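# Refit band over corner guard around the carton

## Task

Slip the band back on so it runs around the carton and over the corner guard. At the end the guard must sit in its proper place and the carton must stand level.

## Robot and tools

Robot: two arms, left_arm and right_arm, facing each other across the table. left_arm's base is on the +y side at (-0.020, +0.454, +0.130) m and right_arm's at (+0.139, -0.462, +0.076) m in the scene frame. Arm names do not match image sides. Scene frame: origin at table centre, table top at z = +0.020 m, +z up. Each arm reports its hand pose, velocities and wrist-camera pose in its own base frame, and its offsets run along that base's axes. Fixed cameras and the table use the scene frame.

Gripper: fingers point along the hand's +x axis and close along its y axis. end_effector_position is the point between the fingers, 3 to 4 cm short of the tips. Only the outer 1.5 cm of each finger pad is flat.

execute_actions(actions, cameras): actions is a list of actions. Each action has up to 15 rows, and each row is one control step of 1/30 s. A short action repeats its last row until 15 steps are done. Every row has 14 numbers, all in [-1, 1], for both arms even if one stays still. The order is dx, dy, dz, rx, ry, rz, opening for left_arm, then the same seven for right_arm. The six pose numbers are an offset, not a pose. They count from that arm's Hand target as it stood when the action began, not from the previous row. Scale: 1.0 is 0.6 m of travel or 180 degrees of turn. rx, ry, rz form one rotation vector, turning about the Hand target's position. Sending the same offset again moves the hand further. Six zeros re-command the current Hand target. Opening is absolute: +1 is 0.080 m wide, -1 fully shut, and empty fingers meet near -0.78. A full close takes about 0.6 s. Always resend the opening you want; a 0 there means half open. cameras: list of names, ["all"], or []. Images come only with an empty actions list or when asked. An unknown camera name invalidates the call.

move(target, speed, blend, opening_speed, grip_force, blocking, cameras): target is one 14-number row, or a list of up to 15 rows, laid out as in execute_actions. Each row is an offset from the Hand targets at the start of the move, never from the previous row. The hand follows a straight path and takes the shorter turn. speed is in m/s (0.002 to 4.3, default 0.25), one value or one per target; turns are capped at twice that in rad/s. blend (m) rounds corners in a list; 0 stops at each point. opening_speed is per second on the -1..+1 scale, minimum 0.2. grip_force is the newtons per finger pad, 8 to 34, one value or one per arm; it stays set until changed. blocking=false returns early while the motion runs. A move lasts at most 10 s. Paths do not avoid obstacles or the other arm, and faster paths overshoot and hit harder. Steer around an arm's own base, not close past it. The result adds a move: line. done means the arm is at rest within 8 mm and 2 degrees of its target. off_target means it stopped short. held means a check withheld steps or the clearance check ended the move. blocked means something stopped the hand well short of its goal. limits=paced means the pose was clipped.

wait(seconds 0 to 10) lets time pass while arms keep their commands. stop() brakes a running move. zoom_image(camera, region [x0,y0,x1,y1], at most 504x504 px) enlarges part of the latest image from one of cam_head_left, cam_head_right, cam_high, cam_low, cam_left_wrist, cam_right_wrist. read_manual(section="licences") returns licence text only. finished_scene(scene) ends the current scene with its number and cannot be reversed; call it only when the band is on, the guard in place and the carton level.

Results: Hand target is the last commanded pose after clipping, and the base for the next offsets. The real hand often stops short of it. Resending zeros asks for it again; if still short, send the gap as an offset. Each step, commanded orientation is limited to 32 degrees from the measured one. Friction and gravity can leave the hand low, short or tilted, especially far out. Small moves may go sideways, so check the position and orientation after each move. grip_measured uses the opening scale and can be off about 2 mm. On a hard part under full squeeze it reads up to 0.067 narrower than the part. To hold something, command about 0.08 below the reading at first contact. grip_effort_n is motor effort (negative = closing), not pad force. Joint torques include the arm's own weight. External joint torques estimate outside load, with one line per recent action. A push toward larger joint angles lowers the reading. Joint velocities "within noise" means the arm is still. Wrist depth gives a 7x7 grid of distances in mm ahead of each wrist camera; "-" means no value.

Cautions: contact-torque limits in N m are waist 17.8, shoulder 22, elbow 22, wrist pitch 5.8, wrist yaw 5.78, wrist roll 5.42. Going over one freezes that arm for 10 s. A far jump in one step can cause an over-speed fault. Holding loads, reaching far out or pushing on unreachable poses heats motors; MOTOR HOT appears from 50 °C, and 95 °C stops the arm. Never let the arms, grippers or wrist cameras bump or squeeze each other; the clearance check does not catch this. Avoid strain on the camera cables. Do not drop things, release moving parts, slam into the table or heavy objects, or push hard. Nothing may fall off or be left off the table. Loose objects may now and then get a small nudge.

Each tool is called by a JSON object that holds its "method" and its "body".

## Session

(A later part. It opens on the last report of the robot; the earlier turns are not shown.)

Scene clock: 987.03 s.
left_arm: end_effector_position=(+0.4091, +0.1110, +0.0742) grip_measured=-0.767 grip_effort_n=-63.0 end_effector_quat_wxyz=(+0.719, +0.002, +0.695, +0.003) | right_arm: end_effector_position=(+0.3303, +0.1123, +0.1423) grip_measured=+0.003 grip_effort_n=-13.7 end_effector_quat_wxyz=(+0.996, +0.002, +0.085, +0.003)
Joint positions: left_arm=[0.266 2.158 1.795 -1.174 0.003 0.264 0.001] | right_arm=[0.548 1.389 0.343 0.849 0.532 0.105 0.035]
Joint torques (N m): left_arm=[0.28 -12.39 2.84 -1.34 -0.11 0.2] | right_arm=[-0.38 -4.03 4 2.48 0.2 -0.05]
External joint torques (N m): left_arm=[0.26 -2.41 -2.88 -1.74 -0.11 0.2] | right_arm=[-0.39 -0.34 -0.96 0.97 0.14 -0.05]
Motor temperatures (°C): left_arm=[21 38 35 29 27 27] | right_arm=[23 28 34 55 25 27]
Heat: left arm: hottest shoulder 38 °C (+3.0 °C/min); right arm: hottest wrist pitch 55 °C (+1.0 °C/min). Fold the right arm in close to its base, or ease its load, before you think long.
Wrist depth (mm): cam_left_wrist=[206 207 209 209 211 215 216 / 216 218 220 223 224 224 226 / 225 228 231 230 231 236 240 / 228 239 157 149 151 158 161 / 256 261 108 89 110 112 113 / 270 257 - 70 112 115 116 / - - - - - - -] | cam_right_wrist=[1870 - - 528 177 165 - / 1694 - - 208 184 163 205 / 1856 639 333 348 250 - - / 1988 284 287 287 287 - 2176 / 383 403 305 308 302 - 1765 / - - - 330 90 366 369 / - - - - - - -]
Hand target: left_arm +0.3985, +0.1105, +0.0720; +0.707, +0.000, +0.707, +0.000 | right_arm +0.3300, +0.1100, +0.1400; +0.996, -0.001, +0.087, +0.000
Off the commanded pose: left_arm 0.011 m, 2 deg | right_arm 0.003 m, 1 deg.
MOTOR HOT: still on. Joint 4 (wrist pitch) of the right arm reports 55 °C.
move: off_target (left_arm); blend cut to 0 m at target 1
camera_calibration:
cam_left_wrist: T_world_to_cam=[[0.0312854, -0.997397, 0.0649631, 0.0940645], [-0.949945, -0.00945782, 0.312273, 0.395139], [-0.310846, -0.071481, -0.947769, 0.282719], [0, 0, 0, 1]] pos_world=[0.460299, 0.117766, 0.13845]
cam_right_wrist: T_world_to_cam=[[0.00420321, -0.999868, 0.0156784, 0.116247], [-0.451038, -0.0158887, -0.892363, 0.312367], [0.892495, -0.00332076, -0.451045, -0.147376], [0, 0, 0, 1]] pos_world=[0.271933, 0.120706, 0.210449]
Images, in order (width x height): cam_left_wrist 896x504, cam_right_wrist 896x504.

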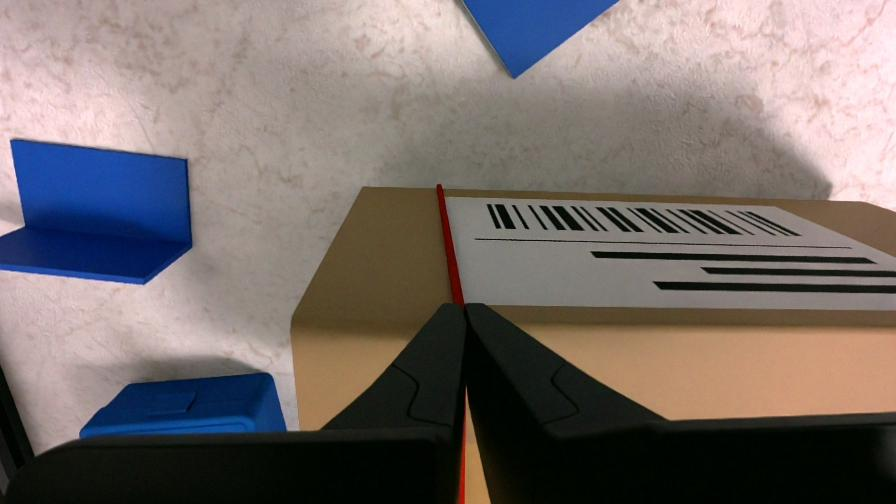

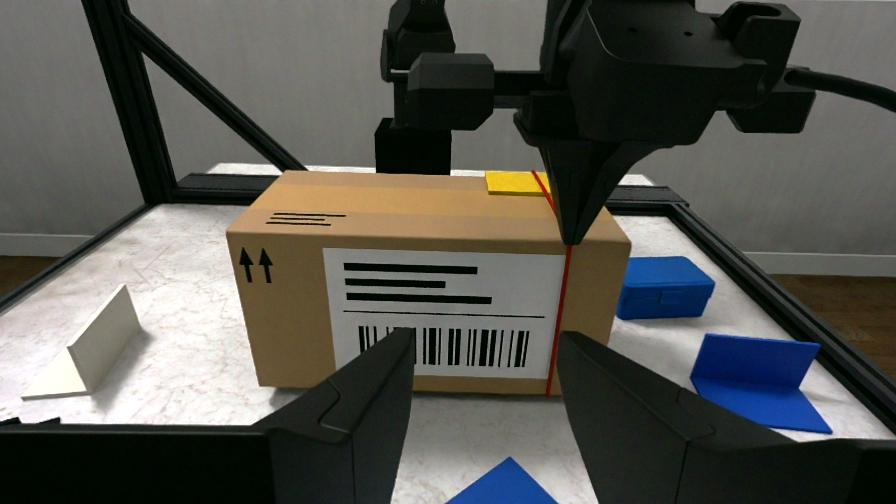

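{"method": "move", "body": {"target": [0.0, 0.0, -0.0117, 0, 0, 0, -1.0, 0, 0, 0, 0, 0, 0, 0.0], "speed": 0.04, "cameras": ["cam_left_wrist", "cam_right_wrist"]}}

{"method": "zoom_image", "body": {"camera": "cam_right_wrist", "region": [420, 100, 660, 300]}}

Scene clock: 997.43 s.
left_arm: end_effector_position=(+0.4087, +0.1109, +0.0729) grip_measured=-0.767 grip_effort_n=-63.0 end_effector_quat_wxyz=(+0.721, +0.002, +0.693, +0.003) | right_arm: end_effector_position=(+0.3303, +0.1123, +0.1423) grip_measured=+0.003 grip_effort_n=-13.7 end_effector_quat_wxyz=(+0.996, +0.002, +0.085, +0.003)
Joint positions: left_arm=[0.266 2.15 1.776 -1.156 0.003 0.264 0.001] | right_arm=[0.548 1.389 0.343 0.849 0.532 0.105 0.035]
Joint torques (N m): left_arm=[0.33 -10.76 2.61 -0.9 -0.11 0.19] | right_arm=[-0.39 -4.04 4.01 2.47 0.2 -0.05]
External joint torques (N m): left_arm=[0.33 -0.85 -3.13 -1.32 -0.11 0.19] | right_arm=[-0.4 -0.33 -0.97 0.96 0.14 -0.06]
Motor temperatures (°C): left_arm=[21 39 33 30 27 27] | right_arm=[23 28 34 55 25 27]
Heat: left arm: hottest shoulder 39 °C (+4.0 °C/min); right arm: hottest wrist pitch 55 °C (+1.0 °C/min). Fold the right arm in close to its base, or ease its load, before you think long.
Wrist depth (mm): cam_left_wrist=[206 208 209 211 207 215 216 / 217 220 221 222 224 226 228 / 226 229 232 230 233 237 238 / 219 241 173 150 153 159 163 / 255 258 108 90 110 111 113 / 269 258 - 70 112 115 116 / - - - - - - -] | cam_right_wrist=[- - - 529 177 163 1683 / - - - - 183 164 211 / 1884 - 336 342 250 - - / 2086 - 289 288 287 - 2524 / 382 - 303 308 302 - 1856 / 345 - - 328 90 372 343 / - - - 301 - - -]
Hand target: left_arm +0.3985, +0.1105, +0.0650; +0.707, +0.000, +0.707, +0.000 | right_arm +0.3300, +0.1100, +0.1400; +0.996, -0.001, +0.087, +0.000
Off the commanded pose: left_arm 0.013 m, 2 deg | right_arm 0.003 m, 1 deg.
MOTOR HOT: still on. Joint 4 (wrist pitch) of the right arm reports 55 °C.
move: off_target (left_arm)
camera_calibration:
cam_left_wrist: T_world_to_cam=[[0.0307229, -0.997533, 0.0631168, 0.0944737], [-0.952331, -0.0100388, 0.304901, 0.396716], [-0.303515, -0.0694755, -0.95029, 0.278314], [0, 0, 0, 1]] pos_world=[0.459375, 0.117559, 0.137558]
cam_right_wrist: T_world_to_cam=[[0.00420321, -0.999868, 0.0156784, 0.116247], [-0.451038, -0.0158887, -0.892363, 0.312367], [0.892495, -0.00332076, -0.451045, -0.147376], [0, 0, 0, 1]] pos_world=[0.271933, 0.120706, 0.210449]
Images, in order (width x height): cam_left_wrist 896x504, cam_right_wrist 896x504.

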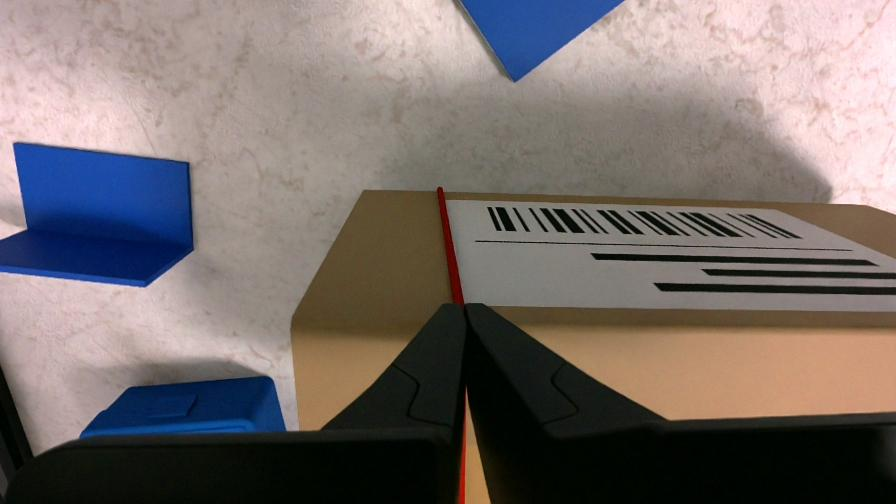

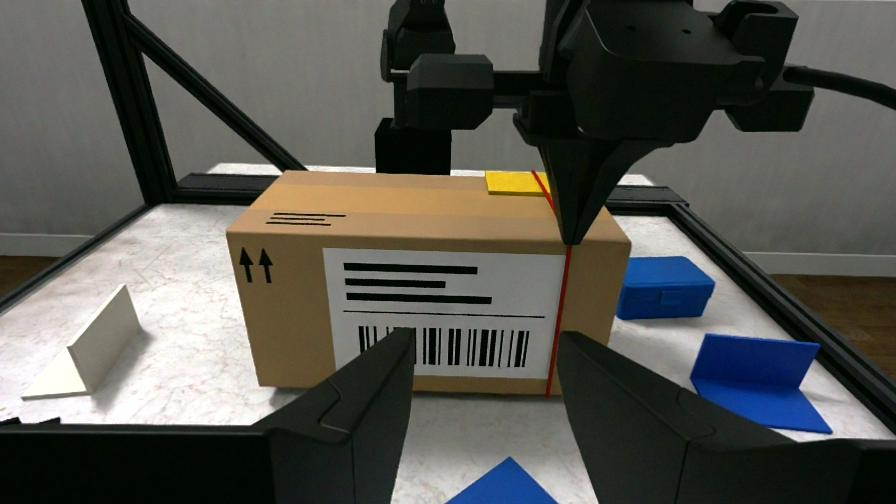

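Scaled by 2.100 from the camera's 896x504 image, which has a finer 1280x720 frame.

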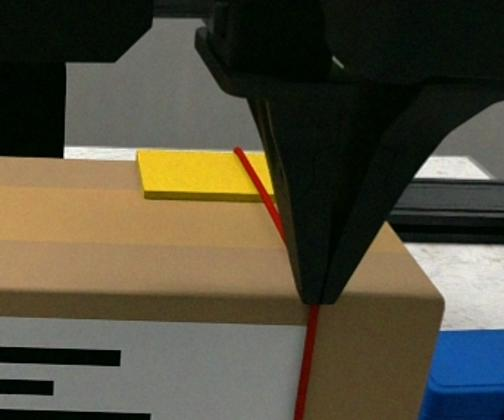

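{"method": "move", "body": {"target": [[0.0, 0.0, 0.0083, 0, 0, 0, -1.0, 0, 0, 0, 0, 0, 0, 0.0], [0.0, 0.0, 0.0083, 0, 0, 0, -0.6, 0, 0, 0, 0, 0, 0, 0.0]], "speed": 0.03, "opening_speed": 0.4, "cameras": ["cam_left_wrist", "cam_right_wrist"]}}

{"method": "zoom_image", "body": {"camera": "cam_left_wrist", "region": [360, 220, 560, 380]}}

Scene clock: 1015.70 s.
left_arm: end_effector_position=(+0.4040, +0.1108, +0.0734) grip_measured=-0.604 grip_effort_n=17.4 end_effector_quat_wxyz=(+0.714, +0.000, +0.700, +0.002) | right_arm: end_effector_position=(+0.3303, +0.1123, +0.1423) grip_measured=+0.003 grip_effort_n=-13.3 end_effector_quat_wxyz=(+0.996, +0.002, +0.085, +0.003)
Joint positions: left_arm=[0.269 2.149 1.778 -1.179 0.003 0.264 0.008] | right_arm=[0.548 1.389 0.343 0.849 0.532 0.105 0.035]
Joint torques (N m): left_arm=[0.08 -11.09 3.82 -0.58 -0.12 0.19] | right_arm=[-0.36 -4.06 4 2.47 0.2 -0.05]
External joint torques (N m): left_arm=[0.14 -1.26 -1.86 -0.97 -0.13 0.19] | right_arm=[-0.36 -0.4 -0.9 0.98 0.13 -0.05]
Motor temperatures (°C): left_arm=[21 43 32 30 27 27] | right_arm=[23 28 34 55 24 27]
Heat: left arm: hottest shoulder 43 °C (+6.0 °C/min); right arm: hottest wrist pitch 55 °C (+0.0 °C/min). Fold the right arm in close to its base, or ease its load, before you think long.
Wrist depth (mm): cam_left_wrist=[204 207 210 210 212 214 218 / 216 217 220 221 223 225 228 / 225 229 229 186 214 205 236 / 228 243 149 131 135 139 144 / 257 259 105 98 107 110 112 / 271 246 - 96 72 115 117 / - - - - - - -] | cam_right_wrist=[1765 1898 - 527 184 169 - / 2086 628 2359 213 186 169 - / - - 337 366 261 - - / 2158 513 289 288 286 - 2427 / - 426 304 306 302 - 1927 / 345 355 - 337 90 - 350 / - - - - - - -]
Hand target: left_arm +0.3985, +0.1105, +0.0700; +0.707, +0.000, +0.707, +0.000 | right_arm +0.3300, +0.1100, +0.1400; +0.996, -0.001, +0.087, +0.000
Off the commanded pose: left_arm 0.007 m, 1 deg | right_arm 0.003 m, 1 deg.
MOTOR HOT: still on. Joint 4 (wrist pitch) of the right arm reports 55 °C.
move: done; target 2's new opening was sent with left_arm's hand 0.011 m and 2 deg from that target
camera_calibration:
cam_left_wrist: T_world_to_cam=[[0.0347152, -0.99709, 0.0678774, 0.0924134], [-0.946042, -0.0108908, 0.323861, 0.388273], [-0.322179, -0.0754578, -0.943667, 0.285014], [0, 0, 0, 1]] pos_world=[0.45594, 0.11788, 0.136939]
cam_right_wrist: T_world_to_cam=[[0.00420321, -0.999868, 0.0156784, 0.116247], [-0.451038, -0.0158887, -0.892363, 0.312367], [0.892495, -0.00332076, -0.451045, -0.147376], [0, 0, 0, 1]] pos_world=[0.271933, 0.120706, 0.210449]
Images, in order (width x height): cam_left_wrist 896x504, cam_right_wrist 896x504.

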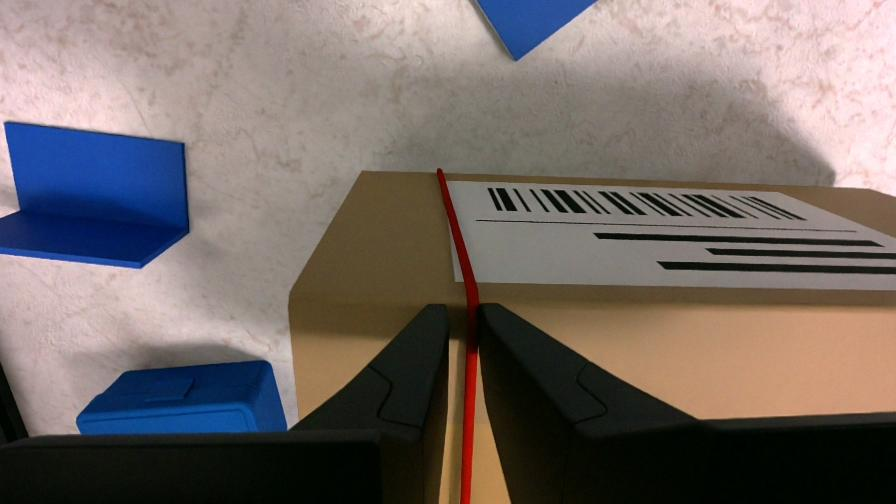

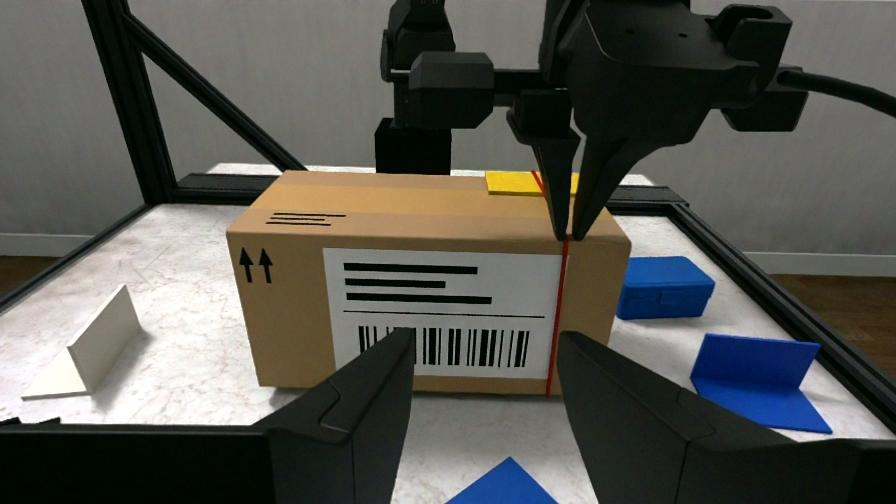

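Scaled by 2.520 from the camera's 896x504 image, which has a finer 1280x720 frame.

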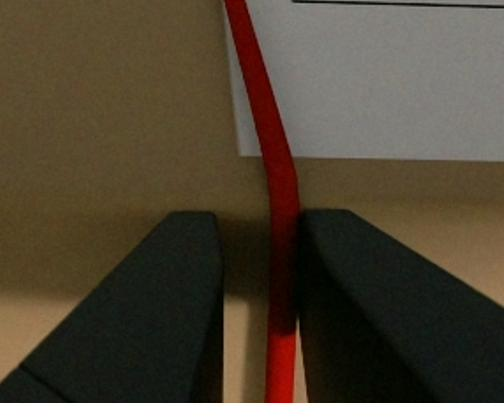

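{"method": "move", "body": {"target": [0.0, 0.0, 0.1333, 0, 0, 0, -0.6, 0, 0, 0, 0, 0, 0, 0.0], "speed": 0.08, "cameras": ["cam_left_wrist", "cam_right_wrist", "cam_low"]}}

{"method": "zoom_image", "body": {"camera": "cam_right_wrist", "region": [220, 130, 660, 410]}}

{"method": "zoom_image", "body": {"camera": "cam_low", "region": [300, 160, 560, 350]}}

Scene clock: 1023.97 s.
left_arm: end_effector_position=(+0.3970, +0.1089, +0.1484) grip_measured=-0.603 grip_effort_n=15.1 end_effector_quat_wxyz=(+0.705, -0.003, +0.709, +0.000) | right_arm: end_effector_position=(+0.3303, +0.1123, +0.1423) grip_measured=+0.003 grip_effort_n=-13.7 end_effector_quat_wxyz=(+0.996, +0.002, +0.085, +0.003)
Joint positions: left_arm=[0.269 2.149 2.077 -1.505 0.003 0.265 0.008] | right_arm=[0.548 1.389 0.343 0.849 0.532 0.105 0.035]
Joint torques (N m): left_arm=[0.09 -10.44 6.71 -0.32 -0.12 0.18] | right_arm=[-0.36 -4.04 3.99 2.47 0.2 -0.04]
External joint torques (N m): left_arm=[-0.05 -0.78 1.14 -0.67 -0.11 0.18] | right_arm=[-0.33 -0.34 -0.95 0.96 0.13 -0.04]
Motor temperatures (°C): left_arm=[21 44 32 29 27 27] | right_arm=[23 28 34 55 24 27]
Heat: left arm: hottest shoulder 44 °C (+7.0 °C/min); right arm: hottest wrist pitch 55 °C (+0.0 °C/min). Fold the right arm in close to its base, or ease its load, before you think long.
Wrist depth (mm): cam_left_wrist=[265 270 271 276 279 282 281 / 281 283 286 287 292 297 309 / 303 308 184 173 180 189 197 / 316 319 180 179 183 185 187 / 331 305 305 98 193 198 201 / 358 360 - - 73 212 216 / - - - - - - -] | cam_right_wrist=[- - - - 226 - - / - - - 617 - - 2003 / 1870 663 338 372 - - - / 2086 541 288 289 285 - 1741 / - - 305 308 302 453 1539 / 358 - - 332 90 370 363 / - - - - - - -]
Hand target: left_arm +0.3985, +0.1105, +0.1500; +0.707, +0.000, +0.707, +0.000 | right_arm +0.3300, +0.1100, +0.1400; +0.996, -0.001, +0.087, +0.000
Off the commanded pose: left_arm 0.003 m, 0 deg | right_arm 0.003 m, 1 deg.
MOTOR HOT: still on. Joint 4 (wrist pitch) of the right arm reports 55 °C.
move: done
camera_calibration:
cam_left_wrist: T_world_to_cam=[[0.0362252, -0.996593, 0.0740992, 0.0840823], [-0.937259, -0.00815367, 0.34854, 0.349926], [-0.346748, -0.082076, -0.93436, 0.3625], [0, 0, 0, 1]] pos_world=[0.450622, 0.116402, 0.210512]
cam_right_wrist: T_world_to_cam=[[0.00420321, -0.999868, 0.0156784, 0.116247], [-0.451038, -0.0158887, -0.892363, 0.312367], [0.892495, -0.00332076, -0.451045, -0.147376], [0, 0, 0, 1]] pos_world=[0.271933, 0.120706, 0.210449]
Images, in order (width x height): cam_low 896x504, cam_left_wrist 896x504, cam_right_wrist 896x504.

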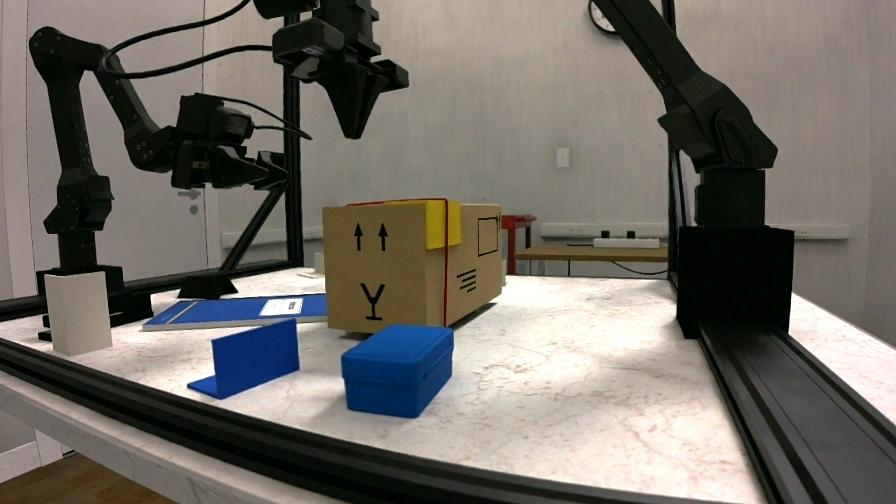

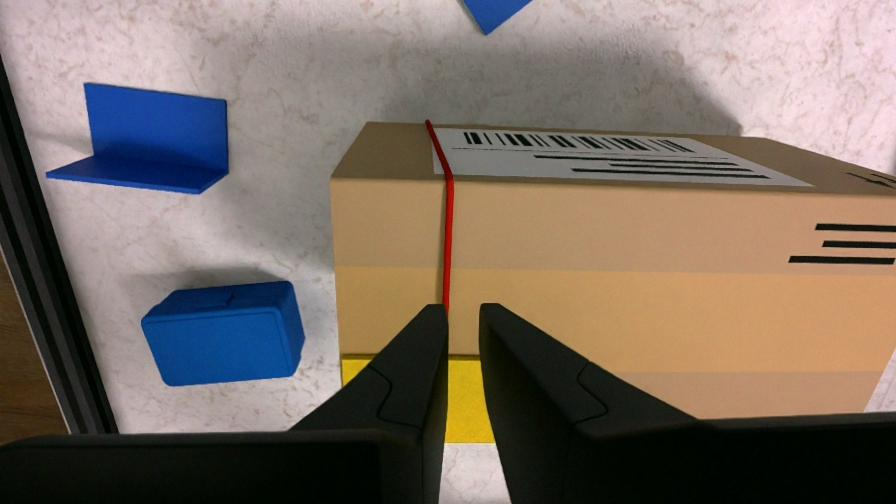

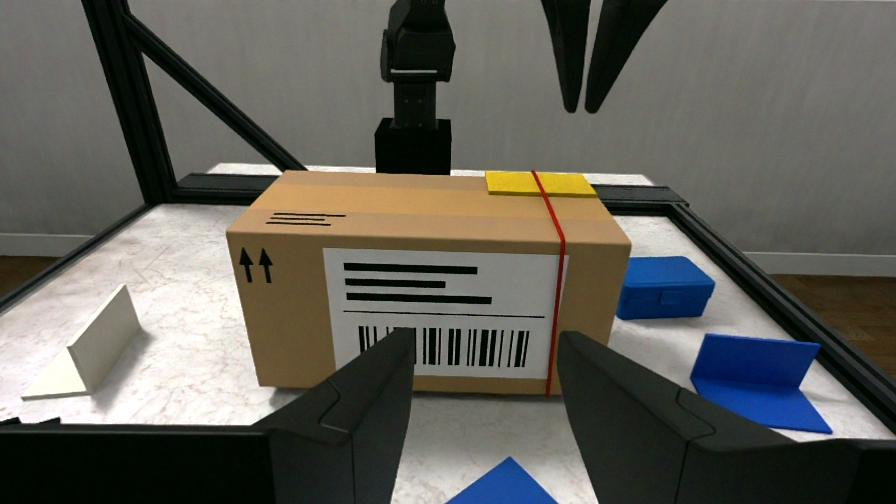

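Scaled by 1.145 from the camera's 896x504 image, which has a finer 1280x720 frame.

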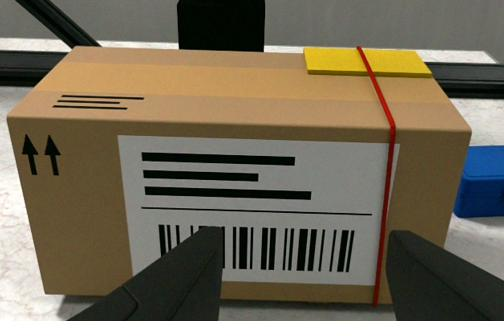

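Scaled by 1.938 from the camera's 896x504 image, which has a finer 1280x720 frame.

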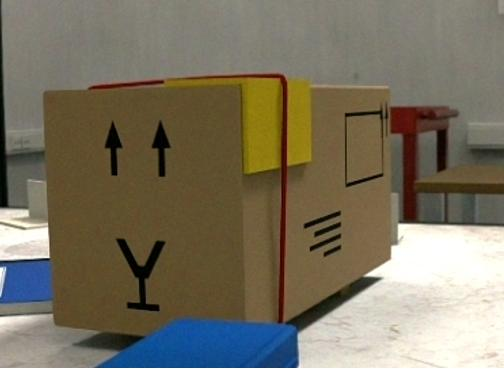

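{"method": "move", "body": {"target": [-0.1667, -0.2667, 0.1, 0, 0, 0, -0.6, 0, 0, 0, 0, 0, 0, 0.0], "speed": 0.2, "cameras": ["all"]}}

{"method": "zoom_image", "body": {"camera": "cam_high", "region": [440, 160, 600, 330]}}

{"method": "zoom_image", "body": {"camera": "cam_head_right", "region": [330, 90, 470, 290]}}

{"method": "zoom_image", "body": {"camera": "cam_low", "region": [300, 180, 540, 350]}}

Scene clock: 1053.13 s.
left_arm: end_effector_position=(+0.3016, -0.0502, +0.2087) grip_measured=-0.603 grip_effort_n=15.1 end_effector_quat_wxyz=(+0.713, +0.000, +0.701, -0.003) | right_arm: end_effector_position=(+0.3303, +0.1123, +0.1423) grip_measured=+0.003 grip_effort_n=-13.7 end_effector_quat_wxyz=(+0.996, +0.002, +0.085, +0.003)
Joint positions: left_arm=[-0.164 1.713 1.722 -1.562 0.002 -0.16 0.008] | right_arm=[0.548 1.389 0.343 0.849 0.532 0.105 0.035]
Joint torques (N m): left_arm=[-0.07 -9.1 4.34 -0.26 -0.12 -0.15] | right_arm=[-0.36 -4.04 3.99 2.48 0.19 -0.04]
External joint torques (N m): left_arm=[-0.07 -2.53 -1.15 -0.63 -0.1 -0.15] | right_arm=[-0.35 -0.33 -0.99 0.97 0.13 -0.04]
Motor temperatures (°C): left_arm=[21 44 34 29 27 27] | right_arm=[23 28 34 56 24 27]
Heat: left arm: hottest shoulder 44 °C (+5.1 °C/min); right arm: hottest wrist pitch 56 °C (+1.0 °C/min). Fold the right arm in close to its base, or ease its load, before you think long.
Wrist depth (mm): cam_left_wrist=[205 208 209 211 336 338 347 / 215 216 220 222 354 355 362 / 226 231 231 233 376 379 399 / 384 390 402 396 400 408 1233 / 419 419 411 99 421 431 1312 / 428 437 - - 73 453 1433 / - - - - - - -] | cam_right_wrist=[- - - 556 - - 1558 / - - - 572 - - - / - - 329 345 367 1972 2036 / 2214 484 287 288 287 - 2359 / 377 419 305 309 302 422 1803 / 343 - - 337 90 367 353 / - - - - - - -]
Hand target: left_arm +0.2986, -0.0497, +0.2100; +0.707, +0.000, +0.707, +0.000 | right_arm +0.3300, +0.1100, +0.1400; +0.996, -0.001, +0.087, +0.000
Off the commanded pose: left_arm 0.003 m, 1 deg | right_arm 0.003 m, 1 deg.
MOTOR HOT: still on. Joint 4 (wrist pitch) of the right arm reports 56 °C.
joint sent to its limit (left arm) — joint 4 (wrist pitch), lower limit. The joint targets still meet the commanded pose.
move: done
camera_calibration:
cam_left_wrist: T_world_to_cam=[[0.0265467, -0.99679, 0.0755308, -0.072909], [-0.944811, -0.000337713, 0.327615, 0.245177], [-0.326538, -0.0800594, -0.941788, 0.368297], [0, 0, 0, 1]] pos_world=[0.353845, -0.0431065, 0.272041]
cam_right_wrist: T_world_to_cam=[[0.00420321, -0.999868, 0.0156784, 0.116247], [-0.451038, -0.0158887, -0.892363, 0.312367], [0.892495, -0.00332076, -0.451045, -0.147376], [0, 0, 0, 1]] pos_world=[0.271933, 0.120706, 0.210449]

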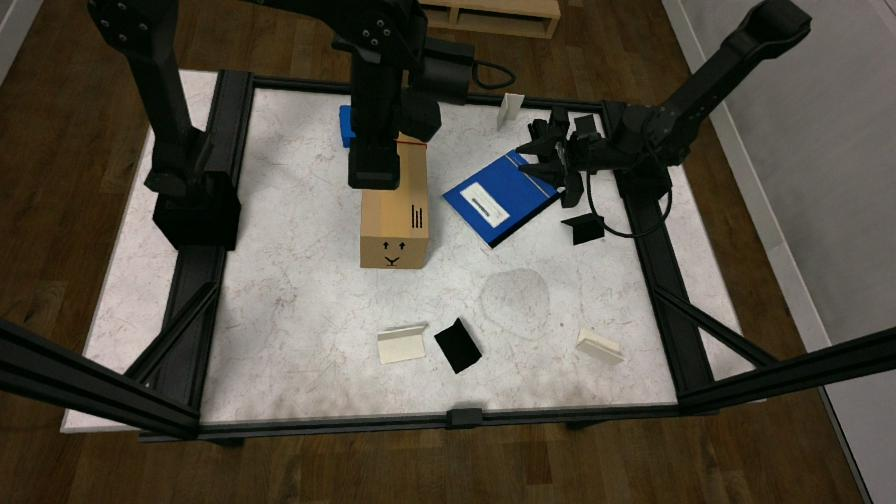

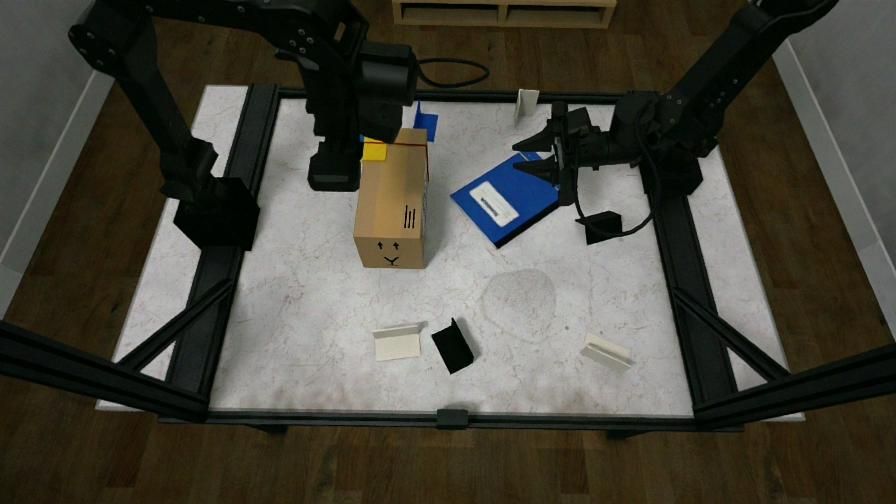

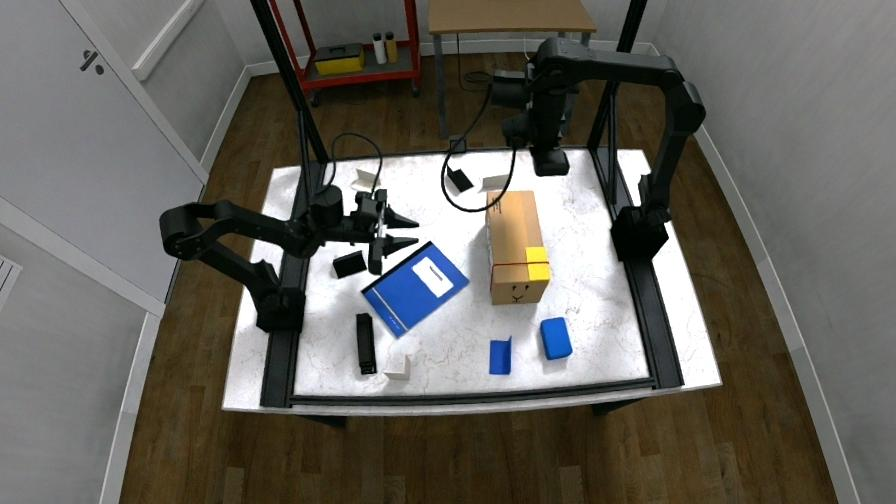

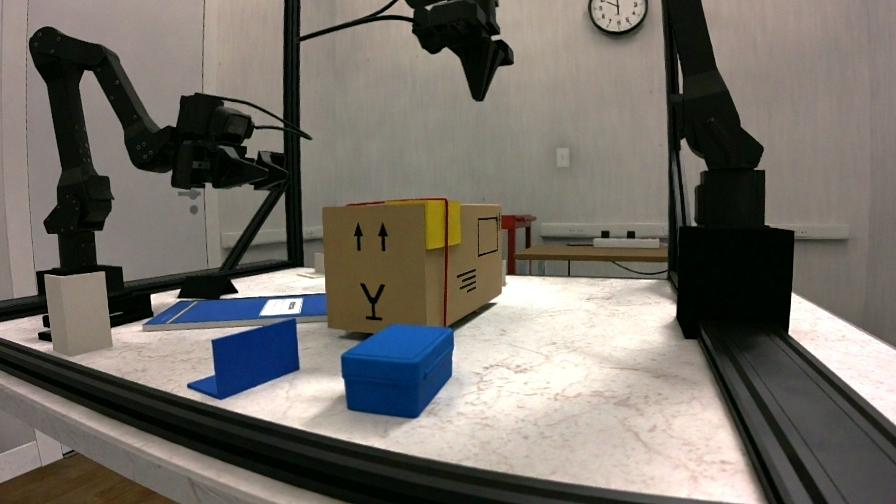

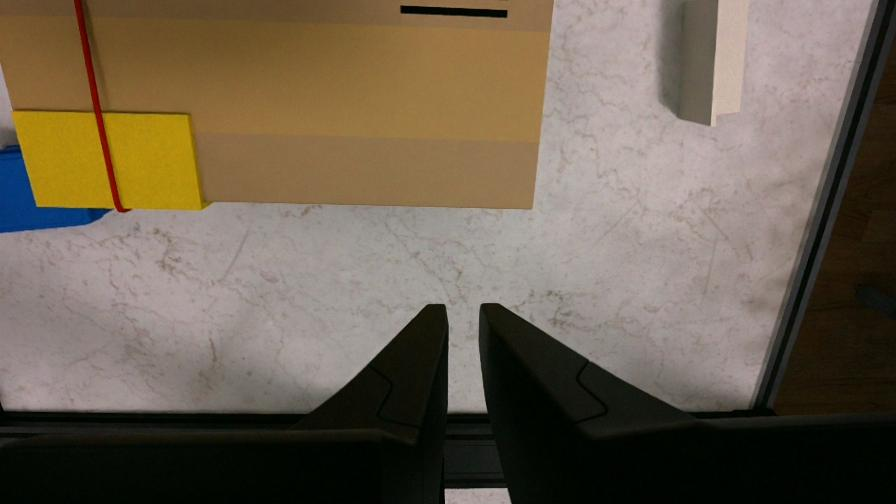

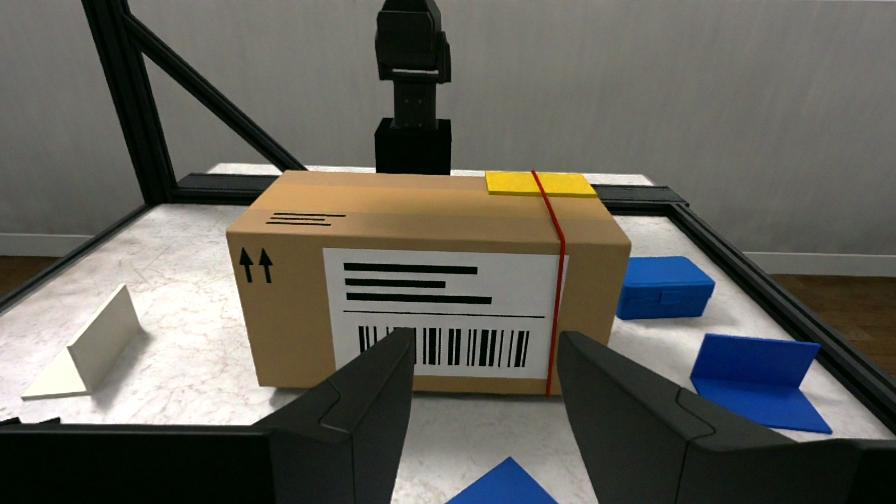

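Scaled by 2.965 from the camera's 896x504 image, which has a finer 1280x720 frame.

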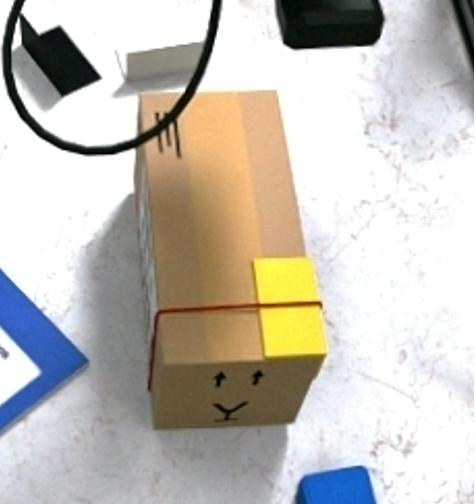

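Scaled by 2.520 from the camera's 896x504 image, which has a finer 1280x720 frame.

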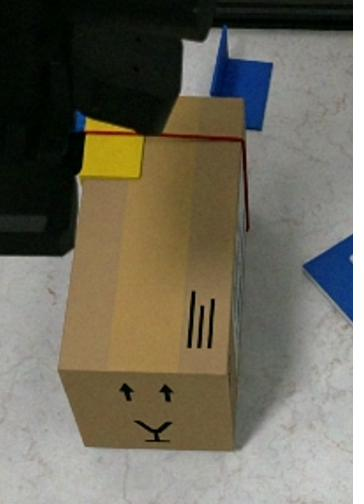

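Scaled by 2.100 from the camera's 896x504 image, which has a finer 1280x720 frame.

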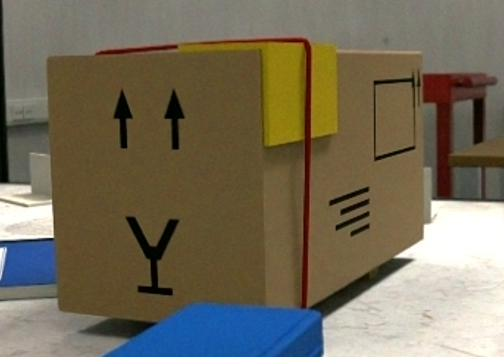

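{"method": "finished_scene", "body": {"scene": 1}}

The scene is finished: the task was done.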